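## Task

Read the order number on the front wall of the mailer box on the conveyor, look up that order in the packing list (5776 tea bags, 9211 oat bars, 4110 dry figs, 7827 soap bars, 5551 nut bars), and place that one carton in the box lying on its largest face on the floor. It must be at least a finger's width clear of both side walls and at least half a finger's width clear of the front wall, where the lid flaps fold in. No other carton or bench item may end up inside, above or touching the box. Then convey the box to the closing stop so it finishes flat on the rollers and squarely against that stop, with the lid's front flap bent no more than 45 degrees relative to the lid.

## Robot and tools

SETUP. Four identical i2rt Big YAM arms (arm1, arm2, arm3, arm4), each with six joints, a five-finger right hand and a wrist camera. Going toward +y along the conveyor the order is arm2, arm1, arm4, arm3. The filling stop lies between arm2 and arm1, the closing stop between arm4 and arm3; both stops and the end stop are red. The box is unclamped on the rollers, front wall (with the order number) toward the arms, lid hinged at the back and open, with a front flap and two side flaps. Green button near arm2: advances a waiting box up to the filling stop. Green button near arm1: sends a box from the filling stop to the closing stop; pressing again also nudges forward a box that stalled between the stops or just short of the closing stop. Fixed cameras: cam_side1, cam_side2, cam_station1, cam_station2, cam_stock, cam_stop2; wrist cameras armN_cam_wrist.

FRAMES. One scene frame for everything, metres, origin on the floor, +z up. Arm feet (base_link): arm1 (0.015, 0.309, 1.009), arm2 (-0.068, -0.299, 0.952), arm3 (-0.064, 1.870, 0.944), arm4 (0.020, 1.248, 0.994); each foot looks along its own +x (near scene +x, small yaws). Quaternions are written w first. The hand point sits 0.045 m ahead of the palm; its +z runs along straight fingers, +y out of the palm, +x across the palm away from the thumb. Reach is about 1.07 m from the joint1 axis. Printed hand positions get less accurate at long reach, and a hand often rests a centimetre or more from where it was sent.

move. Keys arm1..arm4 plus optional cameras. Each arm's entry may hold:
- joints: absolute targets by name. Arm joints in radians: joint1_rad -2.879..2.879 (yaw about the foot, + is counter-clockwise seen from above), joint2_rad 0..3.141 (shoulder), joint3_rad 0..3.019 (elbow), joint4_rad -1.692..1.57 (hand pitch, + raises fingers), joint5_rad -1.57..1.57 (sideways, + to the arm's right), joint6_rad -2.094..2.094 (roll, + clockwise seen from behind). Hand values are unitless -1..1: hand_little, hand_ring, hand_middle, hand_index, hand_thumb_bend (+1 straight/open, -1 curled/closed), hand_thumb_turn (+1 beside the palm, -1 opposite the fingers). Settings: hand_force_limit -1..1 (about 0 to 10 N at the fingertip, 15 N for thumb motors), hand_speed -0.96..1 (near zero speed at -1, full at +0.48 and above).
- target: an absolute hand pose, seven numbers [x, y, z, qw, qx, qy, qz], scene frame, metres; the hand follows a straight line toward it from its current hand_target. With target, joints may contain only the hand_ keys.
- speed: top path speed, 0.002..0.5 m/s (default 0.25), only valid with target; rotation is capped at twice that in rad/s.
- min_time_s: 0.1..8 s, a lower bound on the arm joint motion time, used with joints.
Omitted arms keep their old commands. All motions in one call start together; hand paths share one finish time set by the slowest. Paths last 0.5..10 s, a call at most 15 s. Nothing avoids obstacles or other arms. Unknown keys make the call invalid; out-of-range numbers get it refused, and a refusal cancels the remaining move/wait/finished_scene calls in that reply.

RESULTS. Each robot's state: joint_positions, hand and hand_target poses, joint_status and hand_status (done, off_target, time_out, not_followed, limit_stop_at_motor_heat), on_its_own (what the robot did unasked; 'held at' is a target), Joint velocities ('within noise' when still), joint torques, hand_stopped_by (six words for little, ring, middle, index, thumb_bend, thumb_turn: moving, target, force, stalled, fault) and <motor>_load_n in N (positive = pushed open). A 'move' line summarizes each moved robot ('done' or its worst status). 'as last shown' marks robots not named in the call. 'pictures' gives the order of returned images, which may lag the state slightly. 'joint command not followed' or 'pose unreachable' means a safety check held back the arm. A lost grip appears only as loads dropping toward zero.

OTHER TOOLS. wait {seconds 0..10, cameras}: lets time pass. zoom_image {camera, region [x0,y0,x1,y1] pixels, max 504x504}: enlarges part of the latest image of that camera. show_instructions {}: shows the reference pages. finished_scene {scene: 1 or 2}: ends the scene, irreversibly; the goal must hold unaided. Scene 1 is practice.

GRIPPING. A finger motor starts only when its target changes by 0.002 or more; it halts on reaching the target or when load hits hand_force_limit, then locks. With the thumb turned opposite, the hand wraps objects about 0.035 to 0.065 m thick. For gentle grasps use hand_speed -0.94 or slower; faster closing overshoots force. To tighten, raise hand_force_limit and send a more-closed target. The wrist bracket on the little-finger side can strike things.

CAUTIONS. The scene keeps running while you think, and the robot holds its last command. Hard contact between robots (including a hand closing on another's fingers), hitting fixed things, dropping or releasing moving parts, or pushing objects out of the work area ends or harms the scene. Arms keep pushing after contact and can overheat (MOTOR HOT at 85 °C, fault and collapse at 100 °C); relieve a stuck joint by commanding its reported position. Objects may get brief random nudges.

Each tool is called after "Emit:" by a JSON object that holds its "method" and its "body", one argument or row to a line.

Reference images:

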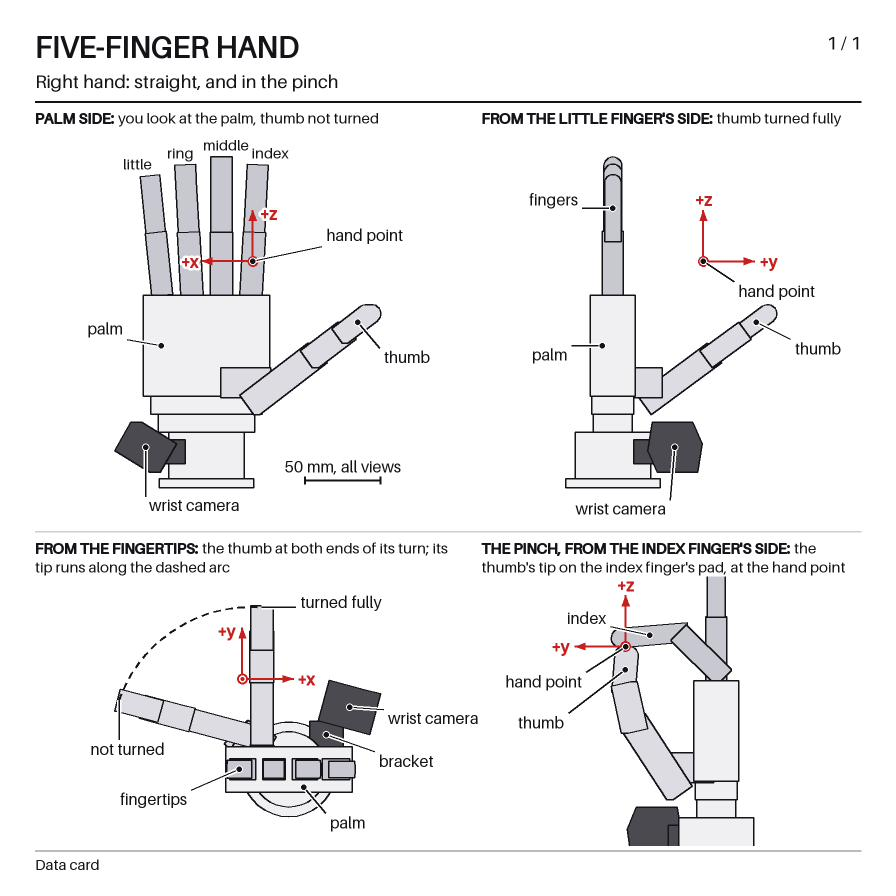

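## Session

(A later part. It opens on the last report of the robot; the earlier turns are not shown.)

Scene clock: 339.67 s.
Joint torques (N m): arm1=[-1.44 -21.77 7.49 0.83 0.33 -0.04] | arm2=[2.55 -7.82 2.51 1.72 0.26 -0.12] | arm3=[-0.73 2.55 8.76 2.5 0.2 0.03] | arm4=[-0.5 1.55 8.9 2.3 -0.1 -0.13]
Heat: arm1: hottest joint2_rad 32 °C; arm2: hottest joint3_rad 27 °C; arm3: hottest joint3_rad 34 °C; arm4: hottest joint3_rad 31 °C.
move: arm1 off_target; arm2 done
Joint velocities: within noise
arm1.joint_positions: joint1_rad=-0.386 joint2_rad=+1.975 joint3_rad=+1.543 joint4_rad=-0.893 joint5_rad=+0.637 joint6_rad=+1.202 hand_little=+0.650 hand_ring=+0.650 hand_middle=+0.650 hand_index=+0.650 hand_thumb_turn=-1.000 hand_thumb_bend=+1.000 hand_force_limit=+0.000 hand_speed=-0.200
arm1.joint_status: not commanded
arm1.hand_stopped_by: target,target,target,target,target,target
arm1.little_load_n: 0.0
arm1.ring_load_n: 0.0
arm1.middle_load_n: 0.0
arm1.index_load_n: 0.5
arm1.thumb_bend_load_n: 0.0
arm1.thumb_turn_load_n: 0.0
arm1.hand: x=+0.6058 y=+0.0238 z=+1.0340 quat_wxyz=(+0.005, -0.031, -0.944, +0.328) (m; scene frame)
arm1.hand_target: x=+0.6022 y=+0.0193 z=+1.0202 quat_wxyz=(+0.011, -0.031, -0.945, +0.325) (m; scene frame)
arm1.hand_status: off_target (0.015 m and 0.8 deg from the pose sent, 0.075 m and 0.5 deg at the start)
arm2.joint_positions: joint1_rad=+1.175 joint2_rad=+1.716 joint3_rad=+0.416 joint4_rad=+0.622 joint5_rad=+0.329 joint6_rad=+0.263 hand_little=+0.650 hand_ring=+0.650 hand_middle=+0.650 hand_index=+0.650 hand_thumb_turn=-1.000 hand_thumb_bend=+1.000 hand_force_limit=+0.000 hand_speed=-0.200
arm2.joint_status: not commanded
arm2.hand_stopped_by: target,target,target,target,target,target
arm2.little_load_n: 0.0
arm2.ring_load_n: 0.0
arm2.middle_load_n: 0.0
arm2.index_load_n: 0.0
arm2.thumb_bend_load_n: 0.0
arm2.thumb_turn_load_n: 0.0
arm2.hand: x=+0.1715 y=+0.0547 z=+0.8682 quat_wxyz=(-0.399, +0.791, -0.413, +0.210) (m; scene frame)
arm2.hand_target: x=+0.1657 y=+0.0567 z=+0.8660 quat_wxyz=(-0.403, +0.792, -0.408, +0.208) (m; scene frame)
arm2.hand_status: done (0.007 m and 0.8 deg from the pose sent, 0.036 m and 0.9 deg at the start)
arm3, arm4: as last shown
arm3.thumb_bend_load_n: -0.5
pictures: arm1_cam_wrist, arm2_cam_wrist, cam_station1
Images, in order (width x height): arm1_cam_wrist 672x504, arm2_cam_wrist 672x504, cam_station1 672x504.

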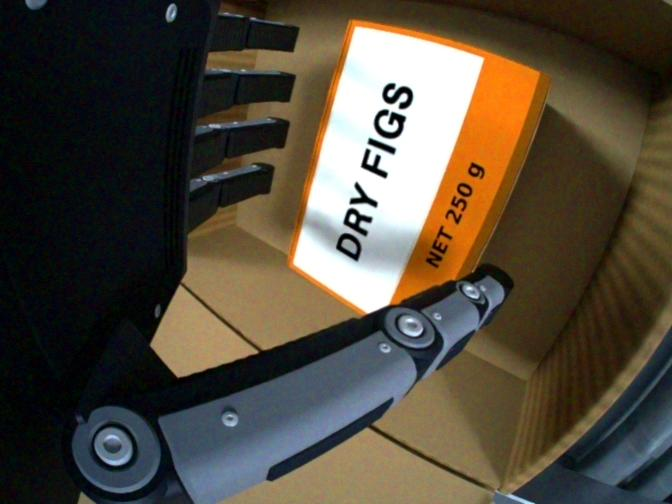

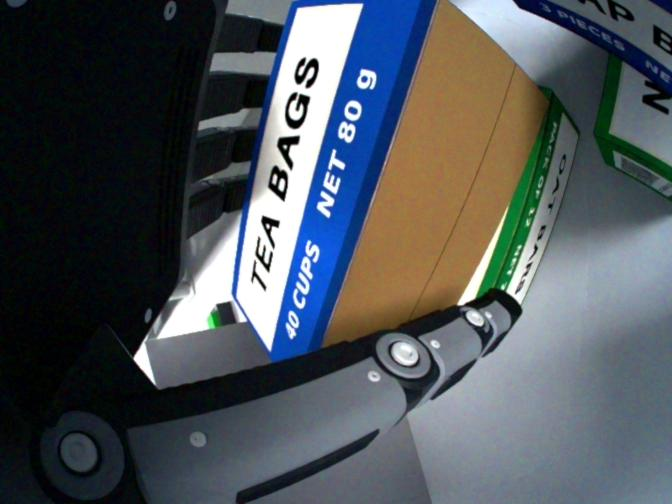

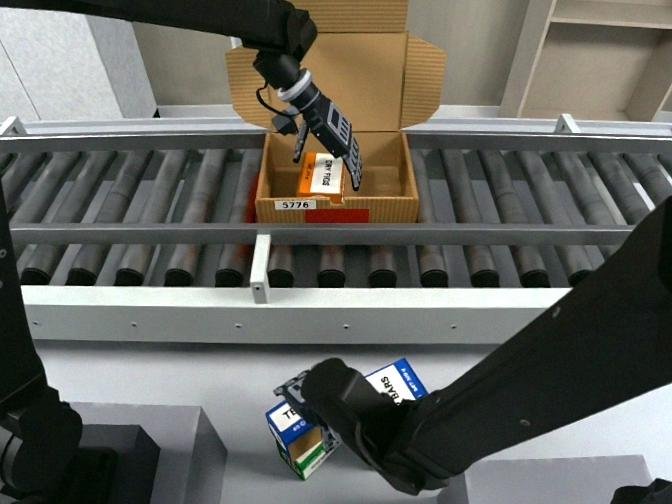

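Emit:
{"method": "move", "body": {
  "arm1": {"target": [0.6025, 0.022, 0.996, 0.0108, -0.0314, -0.945, 0.3254], "speed": 0.05},
  "arm2": {"joints": {"hand_little": 0.32, "hand_ring": 0.30, "hand_middle": 0.30, "hand_index": 0.30, "hand_force_limit": -0.5, "hand_speed": -0.9}},
  "cameras": ["arm1_cam_wrist", "arm2_cam_wrist", "cam_station1"]
}}

Emit:
{"method": "zoom_image", "body": {
  "camera": "cam_station1",
  "region": [200, 60, 450, 240]
}}

Scene clock: 375.63 s.
Joint torques (N m): arm1=[-0.97 -21.95 7.3 0.87 0.38 0.02] | arm2=[2.55 -7.77 2.5 1.77 0.22 -0.12] | arm3=[-0.79 2.55 8.73 2.5 0.2 0.03] | arm4=[-0.09 1.2 8.84 2.4 -0.08 -0.13]
Heat: arm1: hottest joint2_rad 31 °C; arm2: hottest joint3_rad 27 °C; arm3: hottest joint3_rad 34 °C; arm4: hottest joint3_rad 31 °C.
move: arm1 off_target; arm2 done
Joint velocities: within noise
arm1.joint_positions: joint1_rad=-0.386 joint2_rad=+2.003 joint3_rad=+1.518 joint4_rad=-0.844 joint5_rad=+0.637 joint6_rad=+1.202 hand_little=+0.650 hand_ring=+0.650 hand_middle=+0.650 hand_index=+0.650 hand_thumb_turn=-1.000 hand_thumb_bend=+1.000 hand_force_limit=+0.000 hand_speed=-0.200
arm1.joint_status: not commanded
arm1.hand_stopped_by: target,target,target,target,target,target
arm1.little_load_n: 0.0
arm1.ring_load_n: 0.0
arm1.middle_load_n: 0.0
arm1.index_load_n: 0.0
arm1.thumb_bend_load_n: 0.0
arm1.thumb_turn_load_n: 0.0
arm1.hand: x=+0.6048 y=+0.0243 z=+1.0097 quat_wxyz=(+0.006, -0.030, -0.944, +0.328) (m; scene frame)
arm1.hand_target: x=+0.6022 y=+0.0223 z=+0.9962 quat_wxyz=(+0.011, -0.031, -0.945, +0.325) (m; scene frame)
arm1.hand_status: off_target (0.014 m and 0.6 deg from the pose sent, 0.038 m and 0.8 deg at the start)
arm2.joint_positions: joint1_rad=+1.175 joint2_rad=+1.716 joint3_rad=+0.416 joint4_rad=+0.622 joint5_rad=+0.330 joint6_rad=+0.263 hand_little=+0.320 hand_ring=+0.300 hand_middle=+0.300 hand_index=+0.300 hand_thumb_turn=-1.000 hand_thumb_bend=+1.000 hand_force_limit=-0.500 hand_speed=-0.900
arm2.joint_status: all done
arm2.hand_stopped_by: target,target,target,target,target,target
arm2.little_load_n: 0.0
arm2.ring_load_n: 0.5
arm2.middle_load_n: 0.0
arm2.index_load_n: 0.0
arm2.thumb_bend_load_n: 0.0
arm2.thumb_turn_load_n: 0.0
arm2.hand: x=+0.1718 y=+0.0547 z=+0.8684 quat_wxyz=(-0.400, +0.791, -0.413, +0.211) (m; scene frame)
arm2.hand_target: x=+0.1657 y=+0.0567 z=+0.8660 quat_wxyz=(-0.403, +0.792, -0.408, +0.208) (m; scene frame)
arm2.hand_status: not commanded
arm3, arm4: as last shown
arm3.thumb_bend_load_n: 0.5
pictures: arm1_cam_wrist, arm2_cam_wrist, cam_station1
Images, in order (width x height): arm1_cam_wrist 672x504, arm2_cam_wrist 672x504, cam_station1 672x504.

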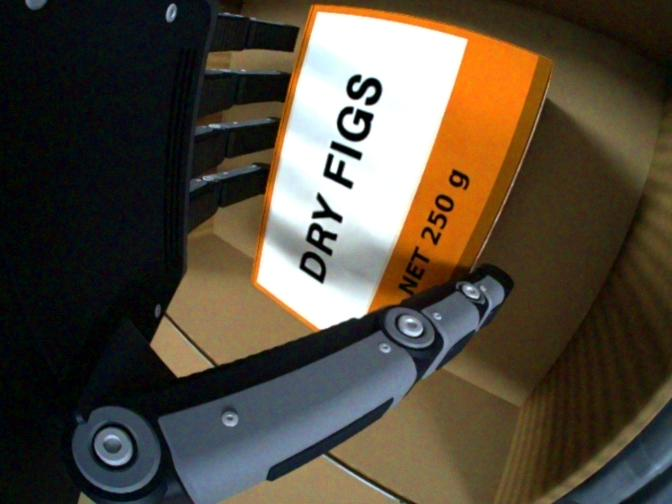

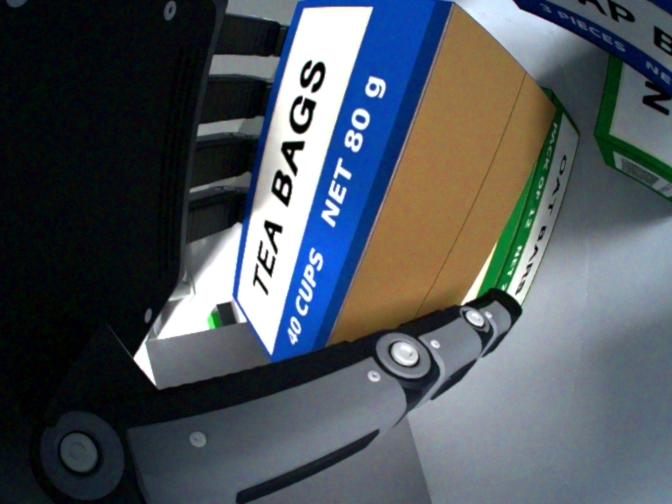

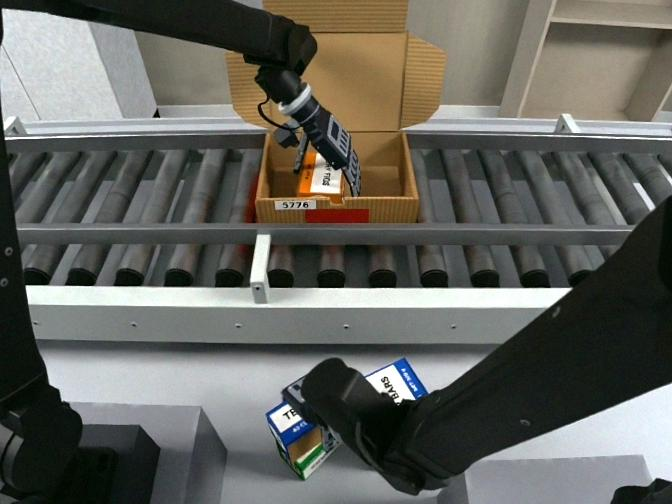

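Scaled by 2.016 from the camera's 672x504 image, which has a finer 960x720 frame.

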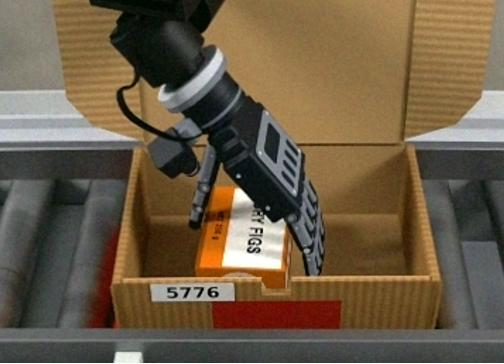

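Emit:
{"method": "move", "body": {
  "arm1": {"target": [0.6025, 0.022, 0.990, 0.0108, -0.0314, -0.945, 0.3254], "speed": 0.03},
  "arm2": {"joints": {"hand_thumb_bend": 0.3, "hand_force_limit": -0.5, "hand_speed": -0.93}}
}}

Emit:
{"method": "move", "body": {
  "arm1": {"joints": {"hand_little": 0.45, "hand_ring": 0.42, "hand_middle": 0.40, "hand_index": 0.40, "hand_force_limit": -0.4, "hand_speed": -0.9}},
  "arm2": {"joints": {"hand_thumb_bend": 0.2, "hand_force_limit": 0.0, "hand_speed": -0.94}},
  "cameras": ["arm1_cam_wrist", "arm2_cam_wrist"]
}}

Scene clock: 396.17 s.
Joint torques (N m): arm1=[-1.03 -21.66 6.9 0.87 0.38 0.02] | arm2=[2.55 -7.77 2.5 1.77 0.22 -0.12] | arm3=[-0.73 2.43 8.75 2.51 0.2 0.03] | arm4=[0.32 1.9 8.91 2.33 -0.09 -0.18]
Heat: arm1: hottest joint2_rad 31 °C; arm2: hottest joint3_rad 26 °C; arm3: hottest joint3_rad 34 °C; arm4: hottest joint3_rad 31 °C.
move: arm1 off_target; arm2 off_target
Joint velocities: within noise
arm1.joint_positions: joint1_rad=-0.386 joint2_rad=+2.006 joint3_rad=+1.518 joint4_rad=-0.831 joint5_rad=+0.637 joint6_rad=+1.202 hand_little=+0.650 hand_ring=+0.650 hand_middle=+0.650 hand_index=+0.650 hand_thumb_turn=-1.000 hand_thumb_bend=+1.000 hand_force_limit=+0.000 hand_speed=-0.200
arm1.joint_status: not commanded
arm1.hand_stopped_by: target,target,target,target,target,target
arm1.little_load_n: 0.0
arm1.ring_load_n: 0.0
arm1.middle_load_n: 0.0
arm1.index_load_n: 0.0
arm1.thumb_bend_load_n: 0.0
arm1.thumb_turn_load_n: 0.0
arm1.hand: x=+0.6075 y=+0.0234 z=+1.0085 quat_wxyz=(+0.002, -0.032, -0.944, +0.329) (m; scene frame)
arm1.hand_target: x=+0.6021 y=+0.0224 z=+0.9902 quat_wxyz=(+0.011, -0.031, -0.945, +0.325) (m; scene frame)
arm1.hand_status: off_target (0.019 m and 1.1 deg from the pose sent, 0.020 m and 0.6 deg at the start)
arm2.joint_positions: joint1_rad=+1.175 joint2_rad=+1.716 joint3_rad=+0.416 joint4_rad=+0.622 joint5_rad=+0.330 joint6_rad=+0.263 hand_little=+0.320 hand_ring=+0.300 hand_middle=+0.300 hand_index=+0.300 hand_thumb_turn=-1.000 hand_thumb_bend=+0.627 hand_force_limit=-0.500 hand_speed=-0.930
arm2.joint_status: hand_thumb_bend off_target (ended at +0.627, target +0.300); the others done
arm2.hand_stopped_by: target,target,target,target,force,target
arm2.little_load_n: 0.0
arm2.ring_load_n: 2.0
arm2.middle_load_n: 1.0
arm2.index_load_n: 1.0
arm2.thumb_bend_load_n: 4.0
arm2.thumb_turn_load_n: 1.5
arm2.hand: x=+0.1716 y=+0.0548 z=+0.8684 quat_wxyz=(-0.400, +0.791, -0.413, +0.211) (m; scene frame)
arm2.hand_target: x=+0.1656 y=+0.0568 z=+0.8660 quat_wxyz=(-0.403, +0.792, -0.408, +0.208) (m; scene frame)
arm2.hand_status: not commanded
arm3, arm4: as last shown
arm3.thumb_bend_load_n: 0.0
pictures: none

Scene clock: 397.53 s.
Joint torques (N m): arm1=[-1.03 -21.54 6.9 0.87 0.37 0.02] | arm2=[2.55 -7.77 2.5 1.77 0.23 -0.12] | arm3=[-0.79 2.43 8.73 2.51 0.2 0.03] | arm4=[-0.03 1.61 8.98 2.24 -0.05 -0.18]
Heat: arm1: hottest joint2_rad 31 °C; arm2: hottest joint3_rad 26 °C; arm3: hottest joint3_rad 34 °C; arm4: hottest joint3_rad 31 °C.
move: arm1 done; arm2 off_target
Joint velocities: within noise
arm1.joint_positions: joint1_rad=-0.386 joint2_rad=+2.006 joint3_rad=+1.518 joint4_rad=-0.831 joint5_rad=+0.637 joint6_rad=+1.202 hand_little=+0.450 hand_ring=+0.420 hand_middle=+0.400 hand_index=+0.400 hand_thumb_turn=-1.000 hand_thumb_bend=+1.000 hand_force_limit=-0.400 hand_speed=-0.900
arm1.joint_status: all done
arm1.hand_stopped_by: target,target,target,target,target,target
arm1.little_load_n: 0.0
arm1.ring_load_n: 0.0
arm1.middle_load_n: 0.0
arm1.index_load_n: 0.0
arm1.thumb_bend_load_n: 0.0
arm1.thumb_turn_load_n: 0.0
arm1.hand: x=+0.6075 y=+0.0234 z=+1.0085 quat_wxyz=(+0.002, -0.032, -0.944, +0.329) (m; scene frame)
arm1.hand_target: x=+0.6021 y=+0.0224 z=+0.9902 quat_wxyz=(+0.011, -0.031, -0.945, +0.325) (m; scene frame)
arm1.hand_status: not commanded
arm2.joint_positions: joint1_rad=+1.175 joint2_rad=+1.716 joint3_rad=+0.416 joint4_rad=+0.622 joint5_rad=+0.330 joint6_rad=+0.263 hand_little=+0.320 hand_ring=+0.300 hand_middle=+0.300 hand_index=+0.300 hand_thumb_turn=-1.000 hand_thumb_bend=+0.616 hand_force_limit=+0.000 hand_speed=-0.940
arm2.joint_status: hand_thumb_bend off_target (ended at +0.616, target +0.200); the others done
arm2.hand_stopped_by: target,target,target,target,force,target
arm2.little_load_n: 0.0
arm2.ring_load_n: 3.5
arm2.middle_load_n: 2.0
arm2.index_load_n: 2.5
arm2.thumb_bend_load_n: 7.5
arm2.thumb_turn_load_n: 2.0
arm2.hand: x=+0.1716 y=+0.0548 z=+0.8684 quat_wxyz=(-0.400, +0.791, -0.413, +0.211) (m; scene frame)
arm2.hand_target: x=+0.1656 y=+0.0568 z=+0.8660 quat_wxyz=(-0.403, +0.792, -0.408, +0.208) (m; scene frame)
arm2.hand_status: not commanded
arm3.joint_positions: joint1_rad=-0.067 joint2_rad=+0.610 joint3_rad=+1.457 joint4_rad=-1.341 joint5_rad=+0.031 joint6_rad=-1.053 hand_little=+1.000 hand_ring=+1.000 hand_middle=+1.000 hand_index=+1.000 hand_thumb_turn=+1.000 hand_thumb_bend=+1.000 hand_force_limit=+0.000 hand_speed=-0.800
arm3.joint_status: not commanded
arm3.hand_stopped_by: target,target,target,target,target,target
arm3.little_load_n: 0.0
arm3.ring_load_n: 0.0
arm3.middle_load_n: 0.0
arm3.index_load_n: 0.0
arm3.thumb_bend_load_n: 0.0
arm3.thumb_turn_load_n: 0.0
arm3.hand: x=+0.1340 y=+1.7960 z=+1.4588 quat_wxyz=(-0.076, +0.805, -0.292, +0.511) (m; scene frame)
arm3.hand_target: x=+0.1319 y=+1.7964 z=+1.4675 quat_wxyz=(-0.078, +0.799, -0.290, +0.520) (m; scene frame)
arm3.hand_status: not commanded
arm4.joint_positions: joint1_rad=+0.003 joint2_rad=+0.613 joint3_rad=+1.365 joint4_rad=-1.248 joint5_rad=-0.172 joint6_rad=-1.167 hand_little=+1.000 hand_ring=+1.000 hand_middle=+1.000 hand_index=+1.000 hand_thumb_turn=+1.000 hand_thumb_bend=+1.000 hand_force_limit=+0.000 hand_speed=-0.800
arm4.joint_status: not commanded
arm4.hand_stopped_by: target,target,target,target,target,target
arm4.little_load_n: 0.0
arm4.ring_load_n: 0.0
arm4.middle_load_n: 0.0
arm4.index_load_n: 0.0
arm4.thumb_bend_load_n: 0.0
arm4.thumb_turn_load_n: 0.0
arm4.hand: x=+0.2612 y=+1.2615 z=+1.4847 quat_wxyz=(-0.192, +0.851, -0.091, +0.480) (m; scene frame)
arm4.hand_target: x=+0.2600 y=+1.2615 z=+1.4951 quat_wxyz=(-0.194, +0.845, -0.089, +0.490) (m; scene frame)
arm4.hand_status: not commanded
pictures: arm1_cam_wrist, arm2_cam_wrist
Images, in order (width x height): arm1_cam_wrist 672x504, arm2_cam_wrist 672x504.

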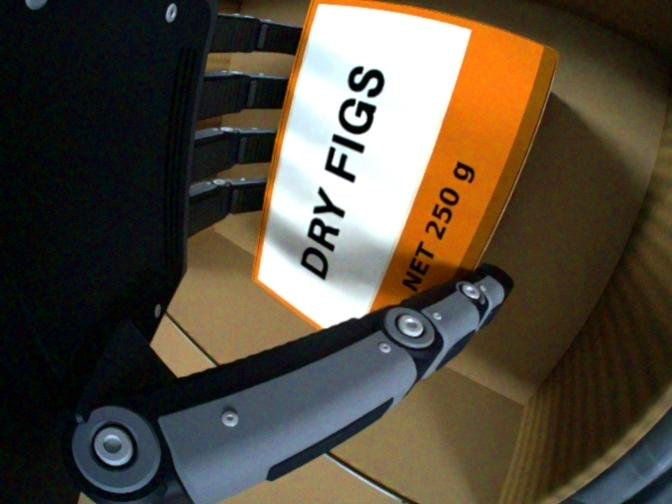

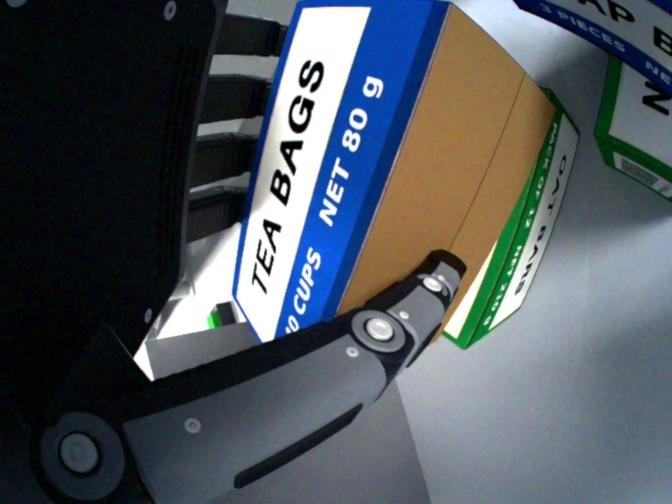

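Emit:
{"method": "move", "body": {
  "arm1": {"target": [0.6015, 0.022, 0.996, 0.0108, -0.0314, -0.945, 0.3254], "speed": 0.03, "joints": {"hand_thumb_bend": 0.5, "hand_force_limit": -0.5, "hand_speed": -0.93}}
}}

Emit:
{"method": "move", "body": {
  "arm1": {"joints": {"hand_thumb_bend": 0.3, "hand_force_limit": 0.2, "hand_speed": -0.94}},
  "cameras": ["arm1_cam_wrist", "cam_station1"]
}}

Scene clock: 409.63 s.
Joint torques (N m): arm1=[-1.03 -22.42 7.01 0.4 0.37 0.02] | arm2=[2.55 -7.77 2.5 1.77 0.22 -0.12] | arm3=[-0.79 2.55 8.76 2.51 0.2 0.03] | arm4=[0.26 1.73 8.87 2.32 -0.07 -0.13]
Heat: arm1: hottest joint2_rad 32 °C; arm2: hottest joint3_rad 26 °C; arm3: hottest joint3_rad 34 °C; arm4: hottest joint3_rad 31 °C.
move: arm1 off_target
Joint velocities: within noise
arm1.joint_positions: joint1_rad=-0.386 joint2_rad=+2.006 joint3_rad=+1.518 joint4_rad=-0.831 joint5_rad=+0.636 joint6_rad=+1.202 hand_little=+0.450 hand_ring=+0.420 hand_middle=+0.400 hand_index=+0.400 hand_thumb_turn=-1.000 hand_thumb_bend=+0.922 hand_force_limit=-0.500 hand_speed=-0.930
arm1.joint_status: hand_thumb_bend off_target (ended at +0.922, target +0.500); the others done
arm1.hand_stopped_by: target,target,target,target,force,target
arm1.little_load_n: 0.0
arm1.ring_load_n: 0.0
arm1.middle_load_n: 3.5
arm1.index_load_n: 0.0
arm1.thumb_bend_load_n: 3.5
arm1.thumb_turn_load_n: 0.0
arm1.hand: x=+0.6075 y=+0.0234 z=+1.0084 quat_wxyz=(+0.002, -0.032, -0.944, +0.329) (m; scene frame)
arm1.hand_target: x=+0.6013 y=+0.0223 z=+0.9960 quat_wxyz=(+0.011, -0.031, -0.945, +0.325) (m; scene frame)
arm1.hand_status: off_target (0.014 m and 1.1 deg from the pose sent, 0.014 m and 1.1 deg at the start)
arm2, arm3, arm4: as last shown
arm2.little_load_n: -0.5
pictures: none

Scene clock: 410.67 s.
Joint torques (N m): arm1=[-0.97 -22.42 7.04 0.39 0.37 0.01] | arm2=[2.55 -7.77 2.51 1.77 0.23 -0.12] | arm3=[-0.73 2.49 8.72 2.51 0.2 0.03] | arm4=[0.15 1.73 9.1 2.47 -0.09 -0.13]
Heat: arm1: hottest joint2_rad 32 °C; arm2: hottest joint3_rad 26 °C; arm3: hottest joint3_rad 34 °C; arm4: hottest joint3_rad 31 °C.
move: arm1 off_target
Joint velocities: within noise
arm1.joint_positions: joint1_rad=-0.386 joint2_rad=+2.006 joint3_rad=+1.518 joint4_rad=-0.831 joint5_rad=+0.636 joint6_rad=+1.202 hand_little=+0.450 hand_ring=+0.420 hand_middle=+0.401 hand_index=+0.400 hand_thumb_turn=-1.000 hand_thumb_bend=+0.894 hand_force_limit=+0.200 hand_speed=-0.940
arm1.joint_status: hand_thumb_bend off_target (ended at +0.894, target +0.300); the others done
arm1.hand_stopped_by: target,target,target,target,force,target
arm1.little_load_n: 0.0
arm1.ring_load_n: 0.0
arm1.middle_load_n: 7.0
arm1.index_load_n: 2.0
arm1.thumb_bend_load_n: 9.0
arm1.thumb_turn_load_n: 0.5
arm1.hand: x=+0.6075 y=+0.0234 z=+1.0084 quat_wxyz=(+0.002, -0.032, -0.944, +0.329) (m; scene frame)
arm1.hand_target: x=+0.6013 y=+0.0223 z=+0.9960 quat_wxyz=(+0.011, -0.031, -0.945, +0.325) (m; scene frame)
arm1.hand_status: not commanded
arm2, arm3, arm4: as last shown
arm2.little_load_n: 0.0
arm3.index_load_n: -0.5
pictures: arm1_cam_wrist, cam_station1
Images, in order (width x height): arm1_cam_wrist 672x504, cam_station1 672x504.

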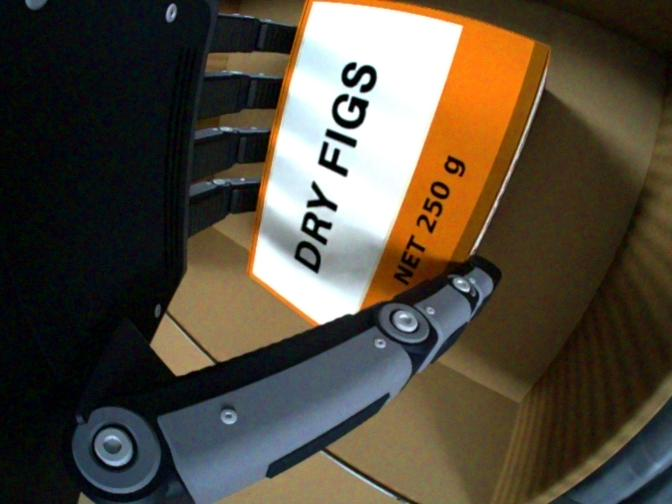

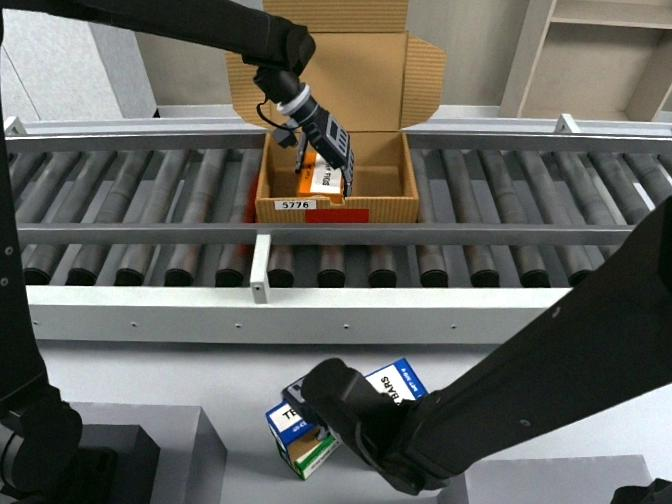

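Emit:
{"method": "move", "body": {
  "arm1": {"target": [0.6015, 0.022, 1.03, 0.0108, -0.0314, -0.945, 0.3254], "speed": 0.03},
  "arm2": {"target": [0.166, 0.057, 0.91, -0.4036, 0.7921, -0.408, 0.2079], "speed": 0.05},
  "cameras": ["arm1_cam_wrist", "arm2_cam_wrist", "cam_station1", "cam_side1"]
}}

Emit:
{"method": "zoom_image", "body": {
  "camera": "cam_station1",
  "region": [200, 60, 450, 240]
}}

Scene clock: 420.07 s.
Joint torques (N m): arm1=[-0.97 -25.41 9.26 -0.7 0.38 0.01] | arm2=[2.43 -9.93 5.12 0.57 0.18 -0.14] | arm3=[-0.79 2.55 8.75 2.5 0.21 0.03] | arm4=[-0.03 1.55 8.83 2.32 -0.08 -0.11]
Heat: arm1: hottest joint2_rad 32 °C; arm2: hottest joint3_rad 26 °C; arm3: hottest joint3_rad 34 °C; arm4: hottest joint3_rad 31 °C.
move: arm1 off_target; arm2 off_target
Joint velocities: within noise
arm1.joint_positions: joint1_rad=-0.386 joint2_rad=+2.001 joint3_rad=+1.518 joint4_rad=-0.878 joint5_rad=+0.636 joint6_rad=+1.202 hand_little=+0.450 hand_ring=+0.420 hand_middle=+0.401 hand_index=+0.400 hand_thumb_turn=-1.000 hand_thumb_bend=+0.894 hand_force_limit=+0.200 hand_speed=-0.940
arm1.joint_status: not commanded
arm1.hand_stopped_by: target,target,target,target,force,target
arm1.little_load_n: 0.0
arm1.ring_load_n: 0.0
arm1.middle_load_n: 6.5
arm1.index_load_n: 3.5
arm1.thumb_bend_load_n: 8.5
arm1.thumb_turn_load_n: 0.5
arm1.hand: x=+0.5967 y=+0.0274 z=+1.0085 quat_wxyz=(+0.021, -0.025, -0.946, +0.323) (m; scene frame)
arm1.hand_target: x=+0.6013 y=+0.0222 z=+1.0298 quat_wxyz=(+0.011, -0.031, -0.945, +0.325) (m; scene frame)
arm1.hand_status: off_target (0.023 m and 1.4 deg from the pose sent, 0.022 m and 1.1 deg at the start)
arm2.joint_positions: joint1_rad=+1.175 joint2_rad=+1.561 joint3_rad=+0.409 joint4_rad=+0.454 joint5_rad=+0.330 joint6_rad=+0.263 hand_little=+0.320 hand_ring=+0.300 hand_middle=+0.300 hand_index=+0.300 hand_thumb_turn=-1.000 hand_thumb_bend=+0.616 hand_force_limit=+0.000 hand_speed=-0.940
arm2.joint_status: not commanded
arm2.hand_stopped_by: target,target,target,target,force,target
arm2.little_load_n: 0.0
arm2.ring_load_n: 3.5
arm2.middle_load_n: 2.0
arm2.index_load_n: 2.5
arm2.thumb_bend_load_n: 7.5
arm2.thumb_turn_load_n: 2.0
arm2.hand: x=+0.1669 y=+0.0475 z=+0.8986 quat_wxyz=(-0.391, +0.795, -0.413, +0.210) (m; scene frame)
arm2.hand_target: x=+0.1659 y=+0.0569 z=+0.9097 quat_wxyz=(-0.404, +0.792, -0.408, +0.208) (m; scene frame)
arm2.hand_status: off_target (0.015 m and 1.6 deg from the pose sent, 0.042 m and 0.8 deg at the start)
arm3, arm4: as last shown
arm3.index_load_n: 0.0
pictures: arm1_cam_wrist, arm2_cam_wrist, cam_side1, cam_station1
Images, in order (width x height): arm1_cam_wrist 672x504, arm2_cam_wrist 672x504, cam_side1 672x504, cam_station1 672x504.

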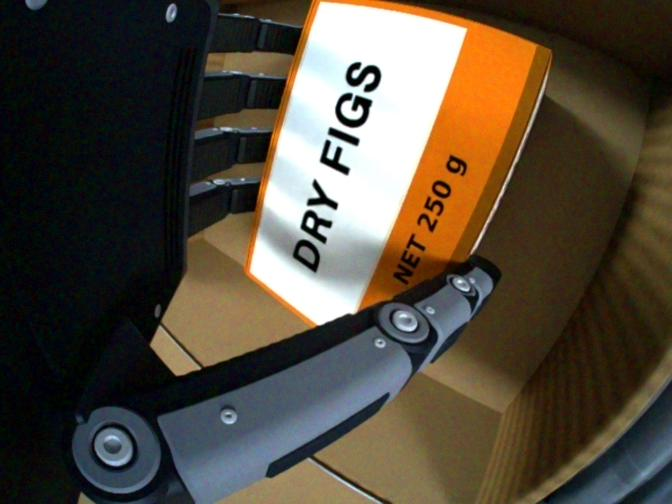

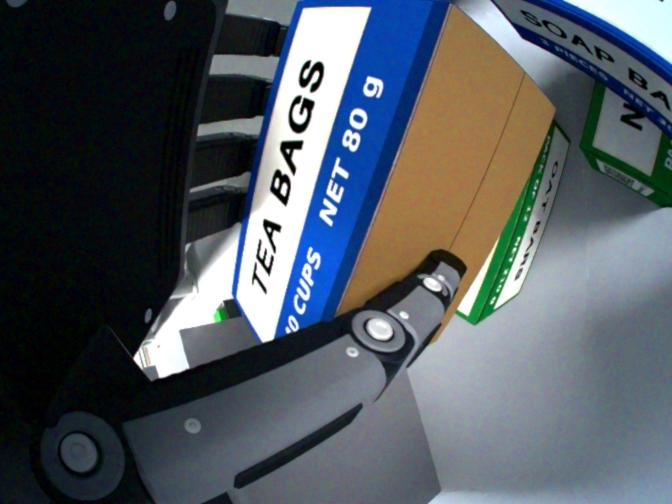

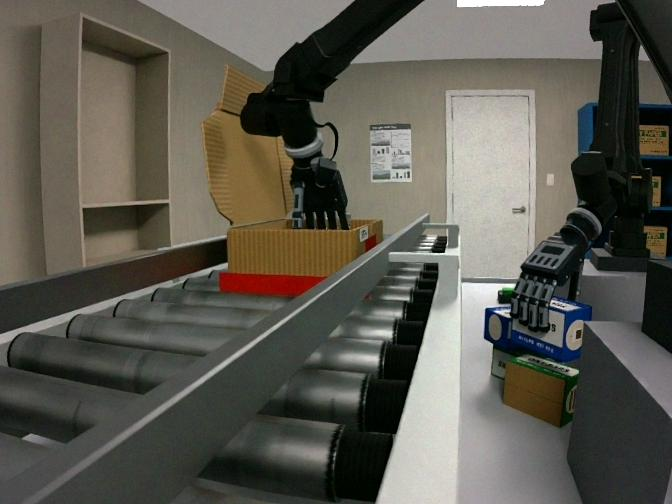

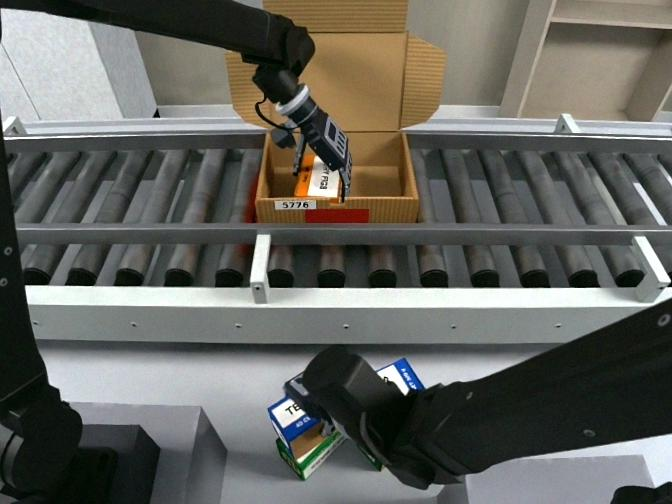

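Scaled by 2.016 from the camera's 672x504 image, which has a finer 960x720 frame.

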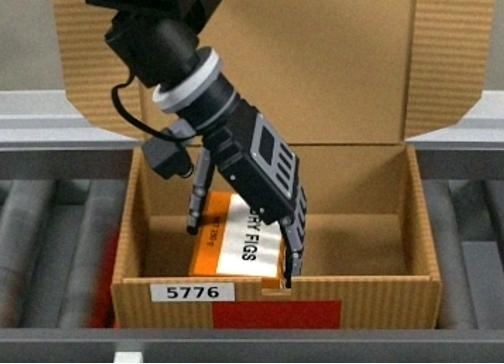

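Emit:
{"method": "move", "body": {
  "arm1": {"target": [0.6015, 0.022, 1.08, 0.0108, -0.0314, -0.945, 0.3254], "speed": 0.06},
  "arm2": {"target": [0.166, 0.057, 0.98, -0.4036, 0.7921, -0.408, 0.2079], "speed": 0.1},
  "cameras": ["arm1_cam_wrist", "arm2_cam_wrist", "cam_station1", "cam_side1"]
}}

Scene clock: 430.90 s.
Joint torques (N m): arm1=[-0.38 -23.41 11.81 -0.47 0.47 0.01] | arm2=[2.32 -7.82 10.93 0.58 0.16 -0.15] | arm3=[-0.79 2.49 8.73 2.51 0.2 0.03] | arm4=[-0.03 2.08 8.95 2.29 -0.07 -0.15]
Heat: arm1: hottest joint2_rad 33 °C; arm2: hottest joint3_rad 27 °C; arm3: hottest joint3_rad 34 °C; arm4: hottest joint3_rad 31 °C.
move: arm1 off_target; arm2 off_target
Joint velocities: within noise
arm1.joint_positions: joint1_rad=-0.386 joint2_rad=+1.931 joint3_rad=+1.546 joint4_rad=-0.996 joint5_rad=+0.634 joint6_rad=+1.202 hand_little=+0.450 hand_ring=+0.420 hand_middle=+0.400 hand_index=+0.400 hand_thumb_turn=-1.000 hand_thumb_bend=+0.892 hand_force_limit=+0.200 hand_speed=-0.940
arm1.joint_status: not commanded
arm1.hand_stopped_by: target,target,target,target,force,target
arm1.little_load_n: 0.0
arm1.ring_load_n: 0.0
arm1.middle_load_n: 0.0
arm1.index_load_n: 0.0
arm1.thumb_bend_load_n: 0.0
arm1.thumb_turn_load_n: 0.0
arm1.hand: x=+0.5855 y=+0.0316 z=+1.0558 quat_wxyz=(+0.029, -0.022, -0.947, +0.318) (m; scene frame)
arm1.hand_target: x=+0.6005 y=+0.0224 z=+1.0803 quat_wxyz=(+0.010, -0.031, -0.945, +0.326) (m; scene frame)
arm1.hand_status: off_target (0.031 m and 2.5 deg from the pose sent, 0.072 m and 1.4 deg at the start)
arm2.joint_positions: joint1_rad=+1.175 joint2_rad=+1.295 joint3_rad=+0.425 joint4_rad=+0.137 joint5_rad=+0.329 joint6_rad=+0.263 hand_little=+0.320 hand_ring=+0.300 hand_middle=+0.300 hand_index=+0.300 hand_thumb_turn=-1.000 hand_thumb_bend=+0.616 hand_force_limit=+0.000 hand_speed=-0.940
arm2.joint_status: not commanded
arm2.hand_stopped_by: target,target,target,target,force,target
arm2.little_load_n: 0.0
arm2.ring_load_n: 3.5
arm2.middle_load_n: 2.0
arm2.index_load_n: 2.5
arm2.thumb_bend_load_n: 7.5
arm2.thumb_turn_load_n: 2.0
arm2.hand: x=+0.1566 y=+0.0319 z=+0.9528 quat_wxyz=(-0.375, +0.803, -0.413, +0.209) (m; scene frame)
arm2.hand_target: x=+0.1652 y=+0.0560 z=+0.9806 quat_wxyz=(-0.404, +0.792, -0.408, +0.208) (m; scene frame)
arm2.hand_status: off_target (0.038 m and 3.6 deg from the pose sent, 0.082 m and 1.6 deg at the start)
arm3, arm4: as last shown
pictures: arm1_cam_wrist, arm2_cam_wrist, cam_side1, cam_station1
Images, in order (width x height): arm1_cam_wrist 672x504, arm2_cam_wrist 672x504, cam_side1 672x504, cam_station1 672x504.

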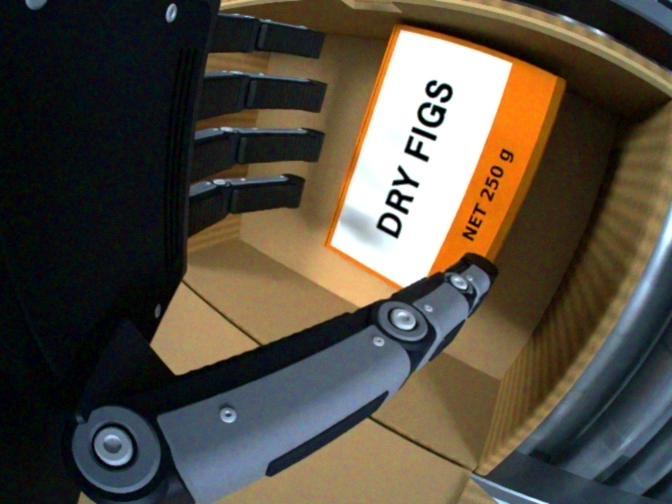

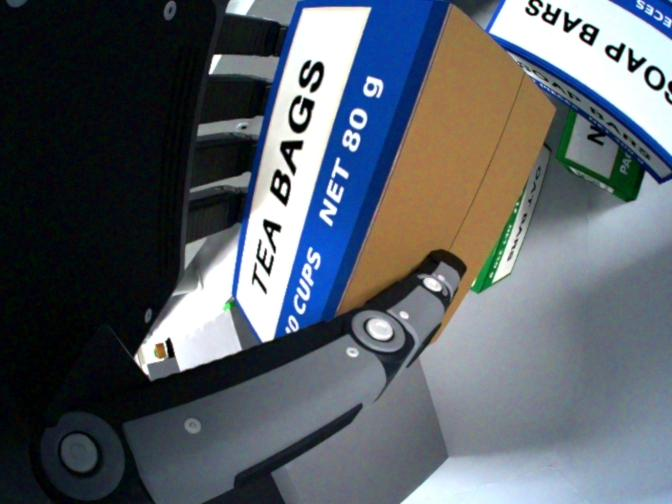

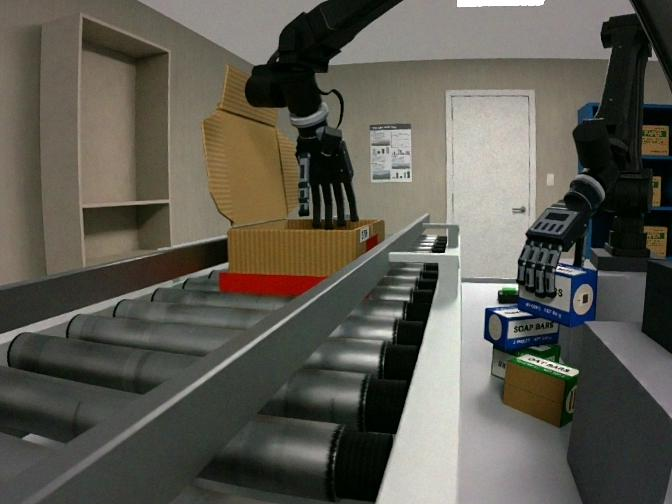

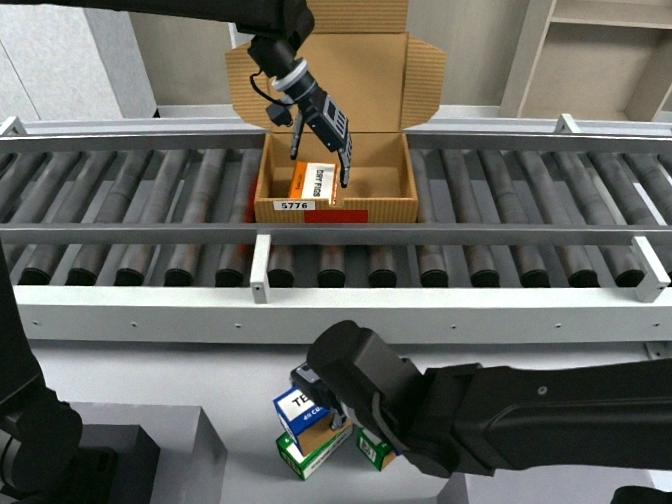

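Emit:
{"method": "zoom_image", "body": {
  "camera": "cam_station1",
  "region": [240, 120, 440, 240]
}}

Emit:
{"method": "zoom_image", "body": {
  "camera": "arm1_cam_wrist",
  "region": [300, 0, 672, 320]
}}

Scaled by 2.520 from the camera's 672x504 image, which has a finer 960x720 frame.

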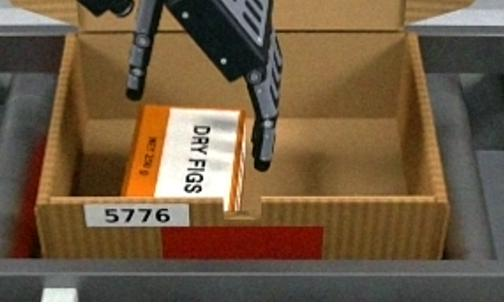

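Scaled by 1.355 from the camera's 672x504 image, which has a finer 960x720 frame.

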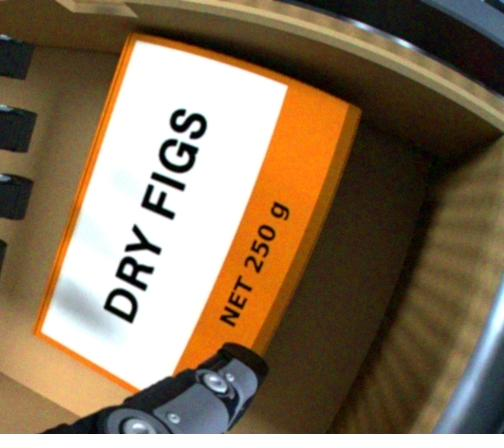

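Emit:
{"method": "move", "body": {
  "arm1": {"target": [0.582, 0.040, 1.095, 0.0164, -0.0451, -0.9386, 0.3416], "speed": 0.1, "joints": {"hand_thumb_bend": 1.0, "hand_little": 0.65, "hand_ring": 0.65, "hand_middle": 0.65, "hand_index": 0.65, "hand_speed": -0.4}}
}}

Emit:
{"method": "move", "body": {
  "arm1": {"target": [0.5805, 0.038, 1.045, 0.0164, -0.0451, -0.9386, 0.3416], "speed": 0.1},
  "cameras": ["arm1_cam_wrist", "cam_station1"]
}}

Emit:
{"method": "zoom_image", "body": {
  "camera": "arm1_cam_wrist",
  "region": [200, 0, 672, 380]
}}

Scene clock: 672.63 s.
Joint torques (N m): arm1=[-0.44 -23 7.64 -0.42 0.59 0.11] | arm2=[2.32 -7.88 10.93 0.61 0.16 -0.15] | arm3=[-0.79 2.55 8.76 2.52 0.2 0.03] | arm4=[-0.21 1.67 9.06 2.32 -0.07 -0.13]
Heat: arm1: hottest joint3_rad 40 °C; arm2: hottest joint3_rad 33 °C; arm3: hottest joint3_rad 34 °C; arm4: hottest joint3_rad 31 °C.
move: arm1 done
Joint velocities: within noise
arm1.joint_positions: joint1_rad=-0.366 joint2_rad=+1.872 joint3_rad=+1.546 joint4_rad=-1.030 joint5_rad=+0.677 joint6_rad=+1.257 hand_little=+0.650 hand_ring=+0.650 hand_middle=+0.650 hand_index=+0.650 hand_thumb_turn=-1.000 hand_thumb_bend=+1.000 hand_force_limit=+0.200 hand_speed=-0.400
arm1.joint_status: all done
arm1.hand_stopped_by: target,target,target,target,target,target
arm1.little_load_n: 0.0
arm1.ring_load_n: 0.0
arm1.middle_load_n: 0.0
arm1.index_load_n: 0.0
arm1.thumb_bend_load_n: 0.0
arm1.thumb_turn_load_n: 0.0
arm1.hand: x=+0.5858 y=+0.0350 z=+1.0932 quat_wxyz=(+0.014, -0.045, -0.939, +0.342) (m; scene frame)
arm1.hand_target: x=+0.5821 y=+0.0399 z=+1.0949 quat_wxyz=(+0.016, -0.045, -0.939, +0.342) (m; scene frame)
arm1.hand_status: done (0.007 m and 0.3 deg from the pose sent, 0.040 m and 4.1 deg at the start)
arm2, arm3, arm4: as last shown
arm4.little_load_n: -0.5
pictures: none

Scene clock: 673.83 s.
Joint torques (N m): arm1=[-0.67 -20.6 7.46 0.75 0.53 0.08] | arm2=[2.32 -7.82 10.92 0.61 0.16 -0.15] | arm3=[-0.85 2.43 8.75 2.52 0.2 0.02] | arm4=[-0.03 1.49 8.87 2.25 -0.08 -0.14]
Heat: arm1: hottest joint3_rad 40 °C; arm2: hottest joint3_rad 33 °C; arm3: hottest joint3_rad 34 °C; arm4: hottest joint3_rad 31 °C.
move: arm1 off_target
Joint velocities: within noise
arm1.joint_positions: joint1_rad=-0.366 joint2_rad=+1.891 joint3_rad=+1.474 joint4_rad=-0.939 joint5_rad=+0.678 joint6_rad=+1.257 hand_little=+0.650 hand_ring=+0.650 hand_middle=+0.650 hand_index=+0.650 hand_thumb_turn=-1.000 hand_thumb_bend=+1.000 hand_force_limit=+0.200 hand_speed=-0.400
arm1.joint_status: not commanded
arm1.hand_stopped_by: target,target,target,target,target,target
arm1.little_load_n: 0.0
arm1.ring_load_n: 0.0
arm1.middle_load_n: 0.0
arm1.index_load_n: 0.0
arm1.thumb_bend_load_n: 0.0
arm1.thumb_turn_load_n: 0.0
arm1.hand: x=+0.5800 y=+0.0370 z=+1.0578 quat_wxyz=(+0.013, -0.045, -0.938, +0.342) (m; scene frame)
arm1.hand_target: x=+0.5803 y=+0.0381 z=+1.0452 quat_wxyz=(+0.016, -0.045, -0.939, +0.342) (m; scene frame)
arm1.hand_status: off_target (0.013 m and 0.4 deg from the pose sent, 0.049 m and 0.3 deg at the start)
arm2, arm3, arm4: as last shown
arm4.little_load_n: 0.0
pictures: arm1_cam_wrist, cam_station1
Images, in order (width x height): arm1_cam_wrist 672x504, cam_station1 672x504.

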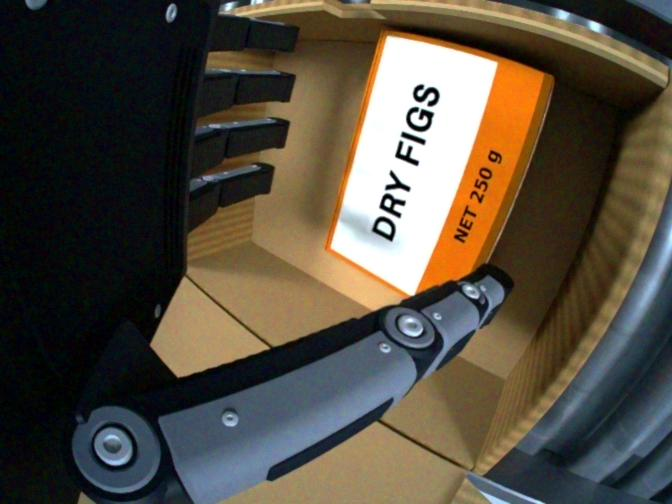

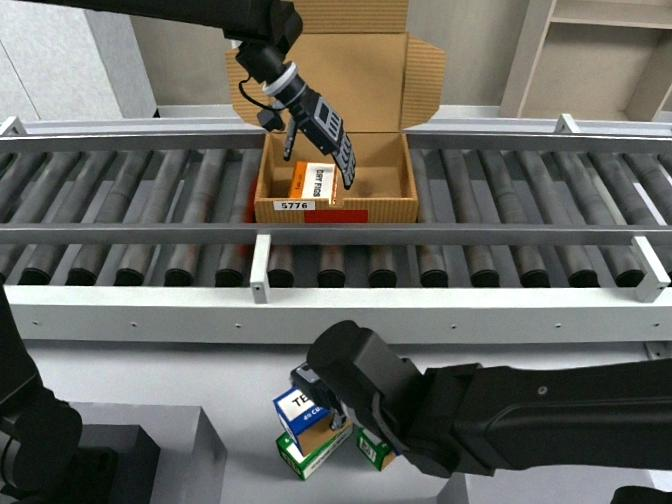

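Scaled by 1.068 from the camera's 672x504 image, which has a finer 960x720 frame.

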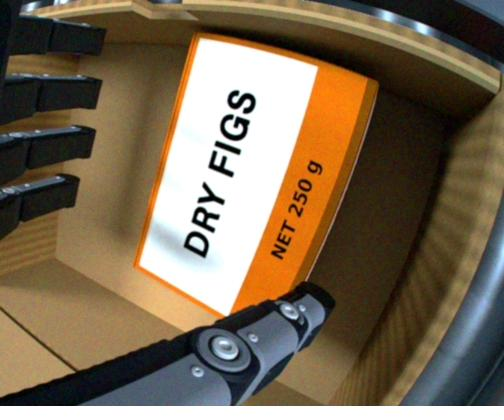

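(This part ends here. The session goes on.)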